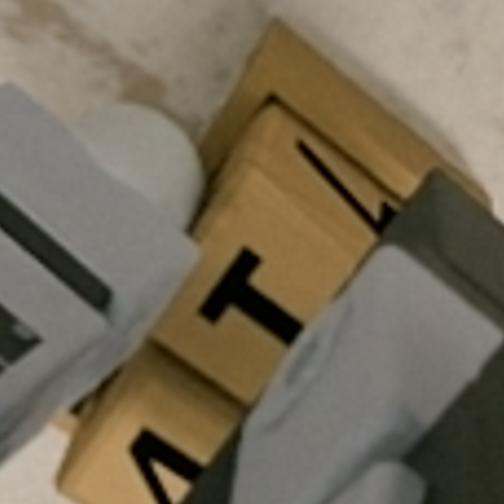

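>>> move(target=[0,0,0,0,0,0,0.754,0,0.576,0.696,0.754,0,0.576,0.696,0.754,0,0.576,0.696,0.714,0.678,0.226,0.168,0.4,-0.6, 0.0025,0.001,-0.0042,0,0,0,0.754,-0.30,0.576,0.696,-0.42,0,-0.737,-0.95,0.754,0.30,0.576,0.696,0.714,0.678,0.226,0.168,0.4,-0.85], speed=0.02)

>>> move(target=[0,0,0,0,0,0,0.754,0,0.576,0.696,0.754,0,0.576,0.696,0.754,0,0.576,0.696,0.714,0.678,0.226,0.168,0.4,-0.6, 0,0,0.015,0,0,0,0.754,-0.30,0.576,0.696,-0.42,0,-0.737,-0.95,0.754,0.30,0.576,0.696,0.714,0.678,0.226,0.168,0.4,-0.85], speed=0.01, stop_force=3, cameras=["cam_right_wrist"])

>>> zoom_image(camera="cam_right_wrist", region=[250, 110, 330, 190])

Scene clock: 1292.07 s.
left_arm: end_effector_position=(+0.5221, +0.1168, +0.3031) hand_goal=(+0.754, +0.000, +0.576, +0.696, +0.754, +0.000, +0.576, +0.696, +0.754, +0.000, +0.576, +0.696, +0.714, +0.678, +0.226, +0.168) hand_measured=(+0.754, +0.000, +0.576, +0.696, +0.754, +0.000, +0.576, +0.696, +0.754, +0.000, +0.576, +0.696, +0.714, +0.678, +0.224, +0.168) hand_current_ma=(+0, +0, +0, +0, +0, +0, +0, +0, +0, +0, +0, +0, +0, +0, +0, +0) hand_state=(goal, goal, goal, goal, goal, goal, goal, goal, goal, goal, goal, goal, goal, goal, goal, goal) hand_current_limit=0.40 hand_speed=-0.60 end_effector_quat_wxyz=(+0.315, -0.216, +0.924, -0.012) | right_arm: end_effector_position=(+0.4516, +0.3992, +0.1461) hand_goal=(+0.754, -0.300, +0.576, +0.696, -0.420, +0.000, -0.736, -0.950, +0.754, +0.300, +0.576, +0.696, +0.714, +0.678, +0.226, +0.168) hand_measured=(+0.754, -0.206, +0.576, +0.694, -0.410, +0.002, -0.736, -0.948, +0.754, +0.216, +0.576, +0.694, +0.716, +0.678, +0.224, +0.168) hand_current_ma=(-1, +385, +0, -5, +45, +7, +4, +11, -4, -351, -2, -5, +8, -4, -15, -2) hand_state=(goal, blocked, goal, goal, goal, goal, goal, goal, goal, blocked, goal, goal, goal, goal, goal, goal) hand_current_limit=0.40 hand_speed=-0.85 end_effector_quat_wxyz=(+0.000, +0.200, +0.980, +0.000)
Joint positions: left_arm=[3.504 -1.492 -1.992 -0.594 1.467 -1.7] | right_arm=[0.432 -1.415 1.971 -2.127 -1.57 -0.737]
Joint torques (N m): left_arm=[-0.3 19.07 27.65 2.88 -0.33 -0.13] | right_arm=[6.91 -38.43 -28.97 -1.18 -1.01 1.41]
Wrist force (N): left_arm=[0.3 -0.1 -0.2] | right_arm=[-2.4 0.9 -3.1]
Wrist torque (N m): left_arm=[-0.01 -0.04 0.03] | right_arm=[0.56 0.52 -0.01]
Wrist force, peak (N): left_arm=[0.1 -0.2 -0.7] | right_arm=[-2.3 0.9 -3.5]
Hand target: left_arm +0.5221, +0.1168, +0.3031; +0.315, -0.216, +0.924, -0.012 | right_arm +0.4515, +0.3992, +0.1463; +0.000, +0.200, +0.980, +0.000
Off the commanded pose: left_arm 0.000 m, 0 deg | right_arm 0.000 m, 0 deg.
move: done

Scene clock: 1293.63 s.
left_arm: end_effector_position=(+0.5221, +0.1168, +0.3031) hand_goal=(+0.754, +0.000, +0.576, +0.696, +0.754, +0.000, +0.576, +0.696, +0.754, +0.000, +0.576, +0.696, +0.714, +0.678, +0.226, +0.168) hand_measured=(+0.754, +0.000, +0.576, +0.696, +0.754, +0.000, +0.576, +0.696, +0.754, +0.000, +0.576, +0.696, +0.714, +0.678, +0.224, +0.168) hand_current_ma=(+0, +0, +0, +0, +0, +0, +0, +0, +0, +0, +0, +0, +0, +0, +0, +0) hand_state=(goal, goal, goal, goal, goal, goal, goal, goal, goal, goal, goal, goal, goal, goal, goal, goal) hand_current_limit=0.40 hand_speed=-0.60 end_effector_quat_wxyz=(+0.315, -0.216, +0.924, -0.012) | right_arm: end_effector_position=(+0.4515, +0.3993, +0.1434) hand_goal=(+0.754, -0.300, +0.576, +0.696, -0.420, +0.000, -0.736, -0.950, +0.754, +0.300, +0.576, +0.696, +0.714, +0.678, +0.226, +0.168) hand_measured=(+0.754, -0.206, +0.576, +0.694, -0.410, +0.002, -0.736, -0.948, +0.754, +0.216, +0.576, +0.694, +0.716, +0.678, +0.224, +0.168) hand_current_ma=(-2, +385, +0, -5, +45, +7, +4, +11, -3, -351, -2, -5, +8, -4, -15, -2) hand_state=(goal, blocked, goal, goal, goal, goal, goal, goal, goal, blocked, goal, goal, goal, goal, goal, goal) hand_current_limit=0.40 hand_speed=-0.85 end_effector_quat_wxyz=(+0.000, +0.200, +0.980, +0.000)
Joint positions: left_arm=[3.504 -1.492 -1.992 -0.594 1.467 -1.7] | right_arm=[0.432 -1.412 1.975 -2.135 -1.57 -0.737]
Joint torques (N m): left_arm=[0.06 18.72 26.99 2.66 -0.3 0.03] | right_arm=[4.73 -39.11 -27.95 -1.12 -1.2 1.33]
Wrist force (N): left_arm=[0.2 0.1 -0.4] | right_arm=[-2.1 0.7 -3.2]
Wrist torque (N m): left_arm=[0.04 -0.03 0.02] | right_arm=[0.54 0.51 0.01]
Wrist force, peak (N): left_arm=[0.0 -0.1 -0.7] | right_arm=[-2.5 0.6 -7.4]
Hand target: left_arm +0.5221, +0.1168, +0.3031; +0.315, -0.216, +0.924, -0.012 | right_arm +0.4515, +0.3992, +0.1434; +0.000, +0.200, +0.980, +0.000 (not the last commanded pose)
Off the commanded pose: left_arm 0.000 m, 0 deg | right_arm 0.006 m, 0 deg.
move: contact (right_arm)
camera_calibration:
cam_right_wrist: T_world_to_cam=[[0.946929, 0.321359, 0.00732133, -0.52753], [0.21656, -0.654626, 0.72427, 0.0193333], [0.237543, -0.684247, -0.689477, 0.387504], [0, 0, 0, 1]] pos_world=[0.403298, 0.447331, 0.257035]
Images, in order (width x height): cam_right_wrist 672x504.

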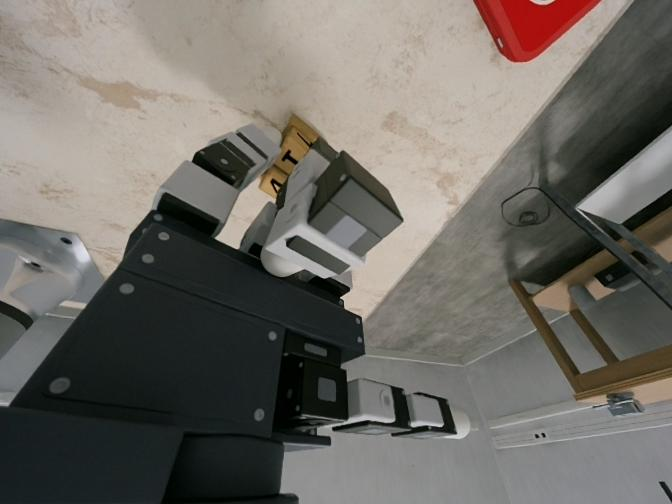

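Scaled by 6.300 from the camera's 672x504 image, which has a finer 960x720 frame.

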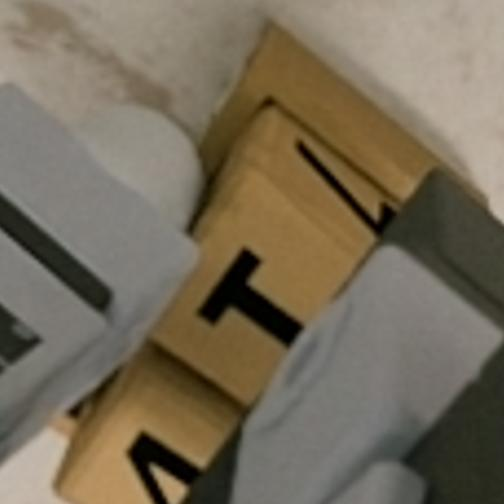

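>>> move([
  [0,0,0,0,0,0,0.754,0,0.576,0.696,0.754,0,0.576,0.696,0.754,0,0.576,0.696,0.714,0.678,0.226,0.168,0.4,-0.6, 0,0,-0.0125,0,0,0,0.754,-0.30,0.576,0.696,-0.42,0,-0.737,-0.95,0.754,0.30,0.576,0.696,0.714,0.678,0.226,0.168,0.4,-0.85],
  [0,0,0,0,0,0,0.754,0,0.576,0.696,0.754,0,0.576,0.696,0.754,0,0.576,0.696,0.714,0.678,0.226,0.168,0.4,-0.6, 0.0027,0,-0.0125,0,0,0,0.754,-0.30,0.576,0.696,-0.42,0,-0.737,-0.95,0.754,0.30,0.576,0.696,0.714,0.678,0.226,0.168,0.4,-0.85],
], speed=0.03, cameras=["cam_right_wrist"])

>>> zoom_image(camera="cam_right_wrist", region=[250, 100, 340, 190])

Scene clock: 1314.73 s.
left_arm: end_effector_position=(+0.5221, +0.1168, +0.3031) hand_goal=(+0.754, +0.000, +0.576, +0.696, +0.754, +0.000, +0.576, +0.696, +0.754, +0.000, +0.576, +0.696, +0.714, +0.678, +0.226, +0.168) hand_measured=(+0.754, +0.000, +0.576, +0.696, +0.754, +0.000, +0.576, +0.696, +0.754, +0.000, +0.576, +0.696, +0.714, +0.678, +0.224, +0.168) hand_current_ma=(+0, +0, +0, +0, +0, +0, +0, +0, +0, +0, +0, +0, +0, +0, +0, +0) hand_state=(goal, goal, goal, goal, goal, goal, goal, goal, goal, goal, goal, goal, goal, goal, goal, goal) hand_current_limit=0.40 hand_speed=-0.60 end_effector_quat_wxyz=(+0.315, -0.216, +0.924, -0.012) | right_arm: end_effector_position=(+0.4503, +0.3998, +0.1509) hand_goal=(+0.754, -0.300, +0.576, +0.696, -0.420, +0.000, -0.736, -0.950, +0.754, +0.300, +0.576, +0.696, +0.714, +0.678, +0.226, +0.168) hand_measured=(+0.754, -0.206, +0.576, +0.694, -0.410, +0.002, -0.736, -0.948, +0.754, +0.216, +0.576, +0.694, +0.716, +0.678, +0.224, +0.168) hand_current_ma=(-2, +385, +0, -5, +45, +7, +4, +11, -3, -351, -2, -5, +8, -4, -15, -2) hand_state=(goal, blocked, goal, goal, goal, goal, goal, goal, goal, blocked, goal, goal, goal, goal, goal, goal) hand_current_limit=0.40 hand_speed=-0.85 end_effector_quat_wxyz=(+0.000, +0.200, +0.980, +0.000)
Joint positions: left_arm=[3.504 -1.492 -1.992 -0.594 1.467 -1.7] | right_arm=[0.434 -1.423 1.966 -2.115 -1.57 -0.735]
Joint torques (N m): left_arm=[-0.26 20.01 27.51 2.83 -0.33 0.04] | right_arm=[6.69 -39.27 -13.35 -1.2 -0.94 1.51]
Wrist force (N): left_arm=[0.1 -0.1 -0.5] | right_arm=[-2.0 0.9 -3.1]
Wrist torque (N m): left_arm=[0.01 -0.02 0.01] | right_arm=[0.56 0.50 0.03]
Wrist force, peak (N): left_arm=[0.1 0.0 -0.7] | right_arm=[-2.5 0.7 -3.4]
Hand target: left_arm +0.5221, +0.1168, +0.3031; +0.315, -0.216, +0.924, -0.012 | right_arm +0.4500, +0.3999, +0.1509; +0.000, +0.200, +0.980, +0.000
Off the commanded pose: left_arm 0.000 m, 0 deg | right_arm 0.000 m, 0 deg.
move: done
camera_calibration:
cam_right_wrist: T_world_to_cam=[[0.94695, 0.321296, 0.00738984, -0.526608], [0.21647, -0.654656, 0.72427, 0.0145386], [0.237543, -0.684247, -0.689477, 0.393302], [0, 0, 0, 1]] pos_world=[0.402098, 0.447831, 0.264535]
Images, in order (width x height): cam_right_wrist 672x504.

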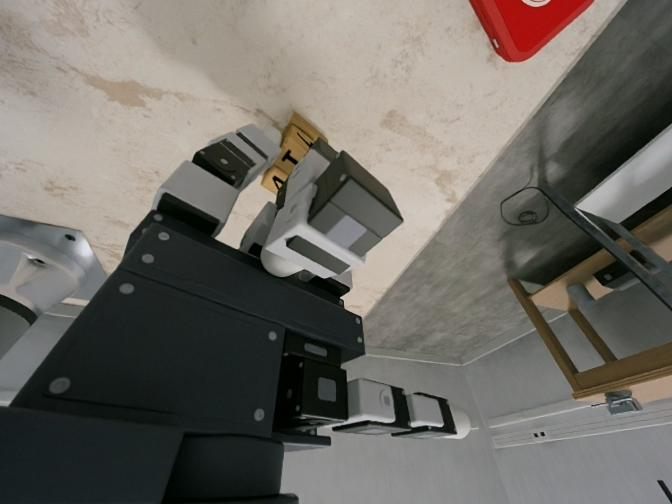

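Scaled by 5.600 from the camera's 672x504 image, which has a finer 960x720 frame.

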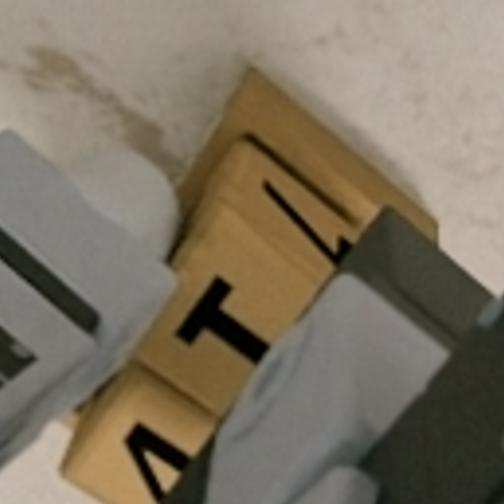

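>>> move(target=[0,0,0,0,0,0,0.754,0,0.576,0.696,0.754,0,0.576,0.696,0.754,0,0.576,0.696,0.714,0.678,0.226,0.168,0.4,-0.6, 0,0,0.0225,0,0,0,0.754,-0.30,0.576,0.696,-0.42,0,-0.737,-0.95,0.754,0.30,0.576,0.696,0.714,0.678,0.226,0.168,0.4,-0.85], speed=0.012, stop_force=3, cameras=["cam_right_wrist"])

>>> zoom_image(camera="cam_right_wrist", region=[250, 105, 330, 185])

Scene clock: 1326.13 s.
left_arm: end_effector_position=(+0.5221, +0.1168, +0.3031) hand_goal=(+0.754, +0.000, +0.576, +0.696, +0.754, +0.000, +0.576, +0.696, +0.754, +0.000, +0.576, +0.696, +0.714, +0.678, +0.226, +0.168) hand_measured=(+0.754, +0.000, +0.576, +0.696, +0.754, +0.000, +0.576, +0.696, +0.754, +0.000, +0.576, +0.696, +0.714, +0.678, +0.224, +0.168) hand_current_ma=(+0, +0, +0, +0, +0, +0, +0, +0, +0, +0, +0, +0, +0, +0, +0, +0) hand_state=(goal, goal, goal, goal, goal, goal, goal, goal, goal, goal, goal, goal, goal, goal, goal, goal) hand_current_limit=0.40 hand_speed=-0.60 end_effector_quat_wxyz=(+0.315, -0.216, +0.924, -0.012) | right_arm: end_effector_position=(+0.4500, +0.3999, +0.1489) hand_goal=(+0.754, -0.300, +0.576, +0.696, -0.420, +0.000, -0.736, -0.950, +0.754, +0.300, +0.576, +0.696, +0.714, +0.678, +0.226, +0.168) hand_measured=(+0.754, -0.206, +0.576, +0.694, -0.410, +0.002, -0.736, -0.948, +0.754, +0.216, +0.576, +0.694, +0.716, +0.678, +0.224, +0.168) hand_current_ma=(-2, +385, +0, -5, +45, +7, +4, +11, -3, -351, -2, -5, +8, -4, -15, -2) hand_state=(goal, blocked, goal, goal, goal, goal, goal, goal, goal, blocked, goal, goal, goal, goal, goal, goal) hand_current_limit=0.40 hand_speed=-0.85 end_effector_quat_wxyz=(+0.000, +0.200, +0.980, +0.000)
Joint positions: left_arm=[3.504 -1.492 -1.992 -0.594 1.467 -1.7] | right_arm=[0.434 -1.421 1.969 -2.12 -1.57 -0.734]
Joint torques (N m): left_arm=[0.1 19.37 27.57 2.75 -0.17 0] | right_arm=[6.74 -38.91 -27.66 -1.29 -1.3 1.35]
Wrist force (N): left_arm=[0.0 -0.1 -0.4] | right_arm=[-1.9 0.4 -2.8]
Wrist torque (N m): left_arm=[0.01 -0.02 0.01] | right_arm=[0.47 0.48 0.02]
Wrist force, peak (N): left_arm=[-0.1 -0.1 -0.7] | right_arm=[-3.4 0.5 -6.2]
Hand target: left_arm +0.5221, +0.1168, +0.3031; +0.315, -0.216, +0.924, -0.012 | right_arm +0.4500, +0.3999, +0.1489; +0.000, +0.200, +0.980, +0.000 (not the last commanded pose)
Off the commanded pose: left_arm 0.000 m, 0 deg | right_arm 0.012 m, 0 deg.
move: contact (right_arm)
camera_calibration:
cam_right_wrist: T_world_to_cam=[[0.946948, 0.321298, 0.00752399, -0.526377], [0.216374, -0.654672, 0.724284, 0.0161592], [0.237637, -0.684232, -0.689461, 0.392014], [0, 0, 0, 1]] pos_world=[0.401799, 0.447931, 0.262535]
Images, in order (width x height): cam_right_wrist 672x504.

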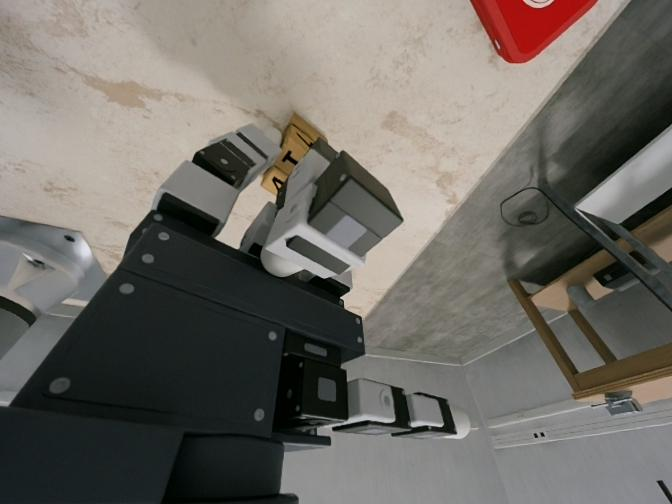

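Scaled by 6.300 from the camera's 672x504 image, which has a finer 960x720 frame.

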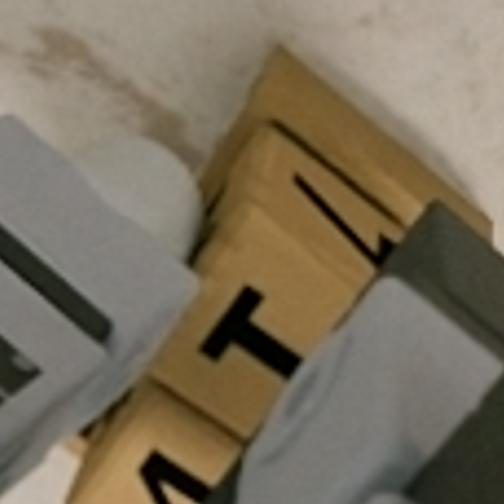

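>>> move([
  [0,0,0,0,0,0,0.754,0,0.576,0.696,0.754,0,0.576,0.696,0.754,0,0.576,0.696,0.714,0.678,0.226,0.168,0.4,-0.6, 0,0,-0.003,0,0,0,0.754,-0.30,0.576,0.696,-0.42,0,-0.737,-0.95,0.754,0.30,0.576,0.696,0.714,0.678,0.226,0.168,0.4,-0.85],
  [0,0,0,0,0,0,0.754,0,0.576,0.696,0.754,0,0.576,0.696,0.754,0,0.576,0.696,0.714,0.678,0.226,0.168,0.4,-0.6, -0.0028,0,-0.003,0,0,0,0.754,-0.30,0.576,0.696,-0.42,0,-0.737,-0.95,0.754,0.30,0.576,0.696,0.714,0.678,0.226,0.168,0.4,-0.85],
], speed=0.03)

>>> move(target=[0,0,0,0,0,0,0.754,0,0.576,0.696,0.754,0,0.576,0.696,0.754,0,0.576,0.696,0.714,0.678,0.226,0.168,0.4,-0.6, 0,0,0.0205,0,0,0,0.754,-0.30,0.576,0.696,-0.42,0,-0.737,-0.95,0.754,0.30,0.576,0.696,0.714,0.678,0.226,0.168,0.4,-0.85], speed=0.01, stop_force=6, cameras=["cam_right_wrist"])

>>> zoom_image(camera="cam_right_wrist", region=[250, 105, 330, 185])

Scene clock: 1352.47 s.
left_arm: end_effector_position=(+0.5221, +0.1168, +0.3031) hand_goal=(+0.754, +0.000, +0.576, +0.696, +0.754, +0.000, +0.576, +0.696, +0.754, +0.000, +0.576, +0.696, +0.714, +0.678, +0.226, +0.168) hand_measured=(+0.754, +0.000, +0.576, +0.696, +0.754, +0.000, +0.576, +0.696, +0.754, +0.000, +0.576, +0.696, +0.714, +0.678, +0.224, +0.168) hand_current_ma=(+0, +0, +0, +0, +0, +0, +0, +0, +0, +0, +0, +0, +0, +0, +0, +0) hand_state=(goal, goal, goal, goal, goal, goal, goal, goal, goal, goal, goal, goal, goal, goal, goal, goal) hand_current_limit=0.40 hand_speed=-0.60 end_effector_quat_wxyz=(+0.315, -0.216, +0.924, -0.012) | right_arm: end_effector_position=(+0.4513, +0.3994, +0.1508) hand_goal=(+0.754, -0.300, +0.576, +0.696, -0.420, +0.000, -0.736, -0.950, +0.754, +0.300, +0.576, +0.696, +0.714, +0.678, +0.226, +0.168) hand_measured=(+0.754, -0.206, +0.576, +0.694, -0.410, +0.002, -0.736, -0.948, +0.754, +0.216, +0.576, +0.694, +0.716, +0.678, +0.224, +0.168) hand_current_ma=(-2, +385, +0, -5, +45, +7, +4, +11, -3, -351, -2, -5, +8, -4, -15, -2) hand_state=(goal, blocked, goal, goal, goal, goal, goal, goal, goal, blocked, goal, goal, goal, goal, goal, goal) hand_current_limit=0.40 hand_speed=-0.85 end_effector_quat_wxyz=(+0.000, +0.200, +0.980, +0.000)
Joint positions: left_arm=[3.504 -1.492 -1.992 -0.594 1.467 -1.7] | right_arm=[0.432 -1.422 1.965 -2.115 -1.57 -0.736]
Joint torques (N m): left_arm=[0.42 19.28 28.18 2.79 -0.19 -0.08] | right_arm=[-7.88 -19.33 -28.75 -1.24 -1.24 -1.57]
Wrist force (N): left_arm=[0.0 0.1 -0.5] | right_arm=[-2.3 0.7 -3.2]
Wrist torque (N m): left_arm=[0.05 -0.01 0.00] | right_arm=[0.54 0.53 -0.01]
Wrist force, peak (N): left_arm=[0.1 0.0 -0.7] | right_arm=[-2.6 0.6 -3.5]
Hand target: left_arm +0.5221, +0.1168, +0.3031; +0.315, -0.216, +0.924, -0.012 | right_arm +0.4516, +0.3992, +0.1507; +0.000, +0.200, +0.980, +0.000
Off the commanded pose: left_arm 0.000 m, 0 deg | right_arm 0.000 m, 0 deg.
move: done

Scene clock: 1354.70 s.
left_arm: end_effector_position=(+0.5221, +0.1168, +0.3031) hand_goal=(+0.754, +0.000, +0.576, +0.696, +0.754, +0.000, +0.576, +0.696, +0.754, +0.000, +0.576, +0.696, +0.714, +0.678, +0.226, +0.168) hand_measured=(+0.754, +0.000, +0.576, +0.696, +0.754, +0.000, +0.576, +0.696, +0.754, +0.000, +0.576, +0.696, +0.714, +0.678, +0.224, +0.168) hand_current_ma=(+0, +0, +0, +0, +0, +0, +0, +0, +0, +0, +0, +0, +0, +0, +0, +0) hand_state=(goal, goal, goal, goal, goal, goal, goal, goal, goal, goal, goal, goal, goal, goal, goal, goal) hand_current_limit=0.40 hand_speed=-0.60 end_effector_quat_wxyz=(+0.315, -0.216, +0.924, -0.012) | right_arm: end_effector_position=(+0.4516, +0.3992, +0.1384) hand_goal=(+0.754, -0.300, +0.576, +0.696, -0.420, +0.000, -0.736, -0.950, +0.754, +0.300, +0.576, +0.696, +0.714, +0.678, +0.226, +0.168) hand_measured=(+0.754, -0.206, +0.576, +0.694, -0.410, +0.002, -0.736, -0.948, +0.754, +0.216, +0.576, +0.694, +0.716, +0.678, +0.224, +0.168) hand_current_ma=(-2, +385, +0, -5, +45, +7, +4, +11, -3, -351, -2, -5, +8, -4, -15, -2) hand_state=(goal, blocked, goal, goal, goal, goal, goal, goal, goal, blocked, goal, goal, goal, goal, goal, goal) hand_current_limit=0.40 hand_speed=-0.85 end_effector_quat_wxyz=(+0.000, +0.200, +0.980, +0.000)
Joint positions: left_arm=[3.504 -1.492 -1.992 -0.594 1.467 -1.7] | right_arm=[0.432 -1.405 1.981 -2.149 -1.57 -0.737]
Joint torques (N m): left_arm=[-0.91 19.57 27.46 2.86 -0.2 -0.21] | right_arm=[-6.01 -16.64 -11.03 -4.67 -1.33 -1.44]
Wrist force (N): left_arm=[0.0 -0.1 -0.3] | right_arm=[-0.7 0.9 -7.6]
Wrist torque (N m): left_arm=[0.01 -0.01 0.01] | right_arm=[0.91 0.75 0.13]
Wrist force, peak (N): left_arm=[0.1 -0.3 -0.6] | right_arm=[-1.0 0.5 -7.9]
Hand target: left_arm +0.5221, +0.1168, +0.3031; +0.315, -0.216, +0.924, -0.012 | right_arm +0.4516, +0.3992, +0.1384; +0.000, +0.200, +0.980, +0.000
Off the commanded pose: left_arm 0.000 m, 0 deg | right_arm 0.000 m, 0 deg.
move: done
camera_calibration:
cam_right_wrist: T_world_to_cam=[[0.946948, 0.321298, 0.00752399, -0.527621], [0.216374, -0.654672, 0.724284, 0.0230252], [0.237637, -0.684232, -0.689461, 0.383984], [0, 0, 0, 1]] pos_world=[0.403399, 0.447331, 0.252035]
Images, in order (width x height): cam_right_wrist 672x504.

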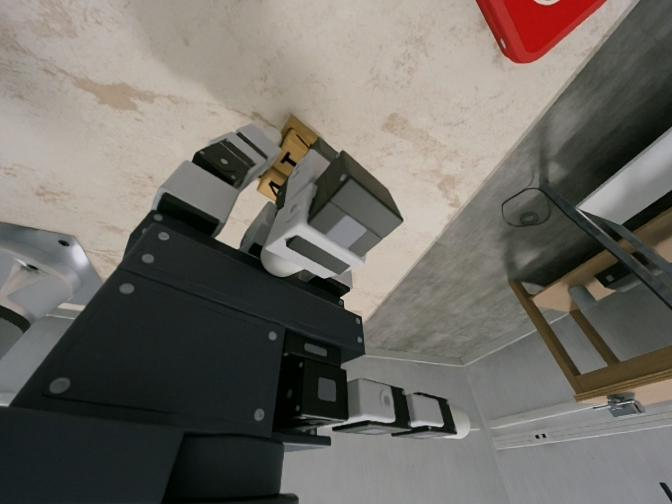

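Scaled by 6.300 from the camera's 672x504 image, which has a finer 960x720 frame.

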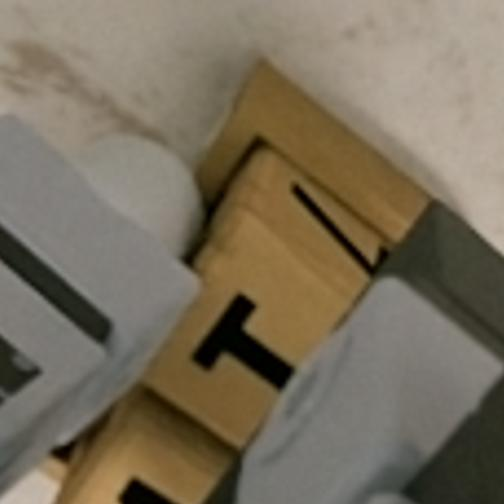

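>>> move([
  [0,0,0,0,0,0,0.754,0,0.576,0.696,0.754,0,0.576,0.696,0.754,0,0.576,0.696,0.714,0.678,0.226,0.168,0.4,-0.6, 0,0,0,0,0,0,0.754,-0.22,0.576,0.696,-0.42,0,-0.737,-0.95,0.754,0.232,0.576,0.696,0.714,0.678,0.226,0.168,0.1,-0.95],
  [0,0,0,0,0,0,0.754,0,0.576,0.696,0.754,0,0.576,0.696,0.754,0,0.576,0.696,0.714,0.678,0.226,0.168,0.4,-0.6, 0,0,-0.001,0,0,0,0.754,-0.185,0.576,0.696,-0.42,0,-0.737,-0.95,0.754,0.197,0.576,0.696,0.714,0.678,0.226,0.168,0.1,-0.98],
], speed=0.02, cameras=["cam_right_wrist"])

>>> zoom_image(camera="cam_right_wrist", region=[250, 105, 330, 185])

Scene clock: 1369.00 s.
left_arm: end_effector_position=(+0.5221, +0.1168, +0.3031) hand_goal=(+0.754, +0.000, +0.576, +0.696, +0.754, +0.000, +0.576, +0.696, +0.754, +0.000, +0.576, +0.696, +0.714, +0.678, +0.226, +0.168) hand_measured=(+0.754, +0.000, +0.576, +0.696, +0.754, +0.000, +0.576, +0.696, +0.754, +0.000, +0.576, +0.696, +0.714, +0.678, +0.224, +0.168) hand_current_ma=(+0, +0, +0, +0, +0, +0, +0, +0, +0, +0, +0, +0, +0, +0, +0, +0) hand_state=(goal, goal, goal, goal, goal, goal, goal, goal, goal, goal, goal, goal, goal, goal, goal, goal) hand_current_limit=0.40 hand_speed=-0.60 end_effector_quat_wxyz=(+0.315, -0.216, +0.924, -0.012) | right_arm: end_effector_position=(+0.4516, +0.3992, +0.1390) hand_goal=(+0.754, -0.184, +0.576, +0.696, -0.420, +0.000, -0.736, -0.950, +0.754, +0.198, +0.576, +0.696, +0.714, +0.678, +0.226, +0.168) hand_measured=(+0.754, -0.186, +0.576, +0.694, -0.410, +0.002, -0.736, -0.948, +0.754, +0.200, +0.576, +0.694, +0.716, +0.678, +0.224, +0.168) hand_current_ma=(-3, -9, +0, -5, +45, +7, +4, +11, -4, +8, -2, -5, +8, -4, -15, -2) hand_state=(goal, goal, goal, goal, goal, goal, goal, goal, goal, goal, goal, goal, goal, goal, goal, goal) hand_current_limit=0.10 hand_speed=-0.98 end_effector_quat_wxyz=(+0.000, +0.200, +0.980, +0.000)
Joint positions: left_arm=[3.504 -1.492 -1.992 -0.594 1.467 -1.7] | right_arm=[0.432 -1.406 1.981 -2.147 -1.57 -0.737]
Joint torques (N m): left_arm=[-0.56 19.56 27.4 2.85 -0.26 -0.07] | right_arm=[-1.55 -38.74 -27.59 -1.36 -0.24 -0.65]
Wrist force (N): left_arm=[0.2 -0.2 -0.5] | right_arm=[-2.3 0.7 -3.3]
Wrist torque (N m): left_arm=[0.01 -0.04 0.03] | right_arm=[0.56 0.54 0.00]
Wrist force, peak (N): left_arm=[0.0 -0.3 -0.8] | right_arm=[-1.0 0.2 -8.1]
Hand target: left_arm +0.5221, +0.1168, +0.3031; +0.315, -0.216, +0.924, -0.012 | right_arm +0.4516, +0.3992, +0.1390; +0.000, +0.200, +0.980, +0.000
Off the commanded pose: left_arm 0.000 m, 0 deg | right_arm 0.000 m, 0 deg.
move: done
camera_calibration:
cam_right_wrist: T_world_to_cam=[[0.946948, 0.321298, 0.00752399, -0.527625], [0.216374, -0.654672, 0.724284, 0.0225907], [0.237637, -0.684232, -0.689461, 0.384397], [0, 0, 0, 1]] pos_world=[0.403399, 0.447331, 0.252635]
Images, in order (width x height): cam_right_wrist 672x504.

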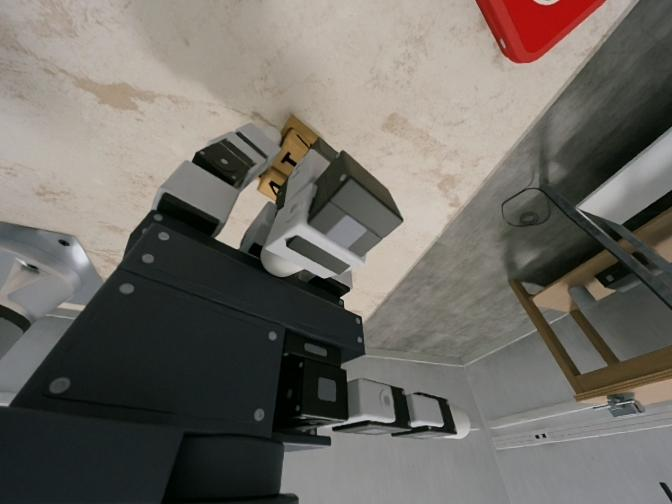

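Scaled by 6.300 from the camera's 672x504 image, which has a finer 960x720 frame.

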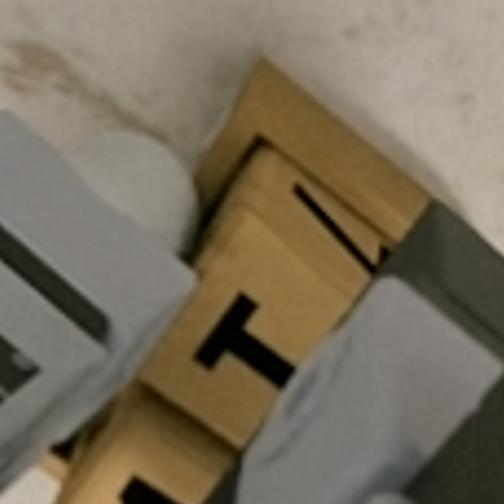

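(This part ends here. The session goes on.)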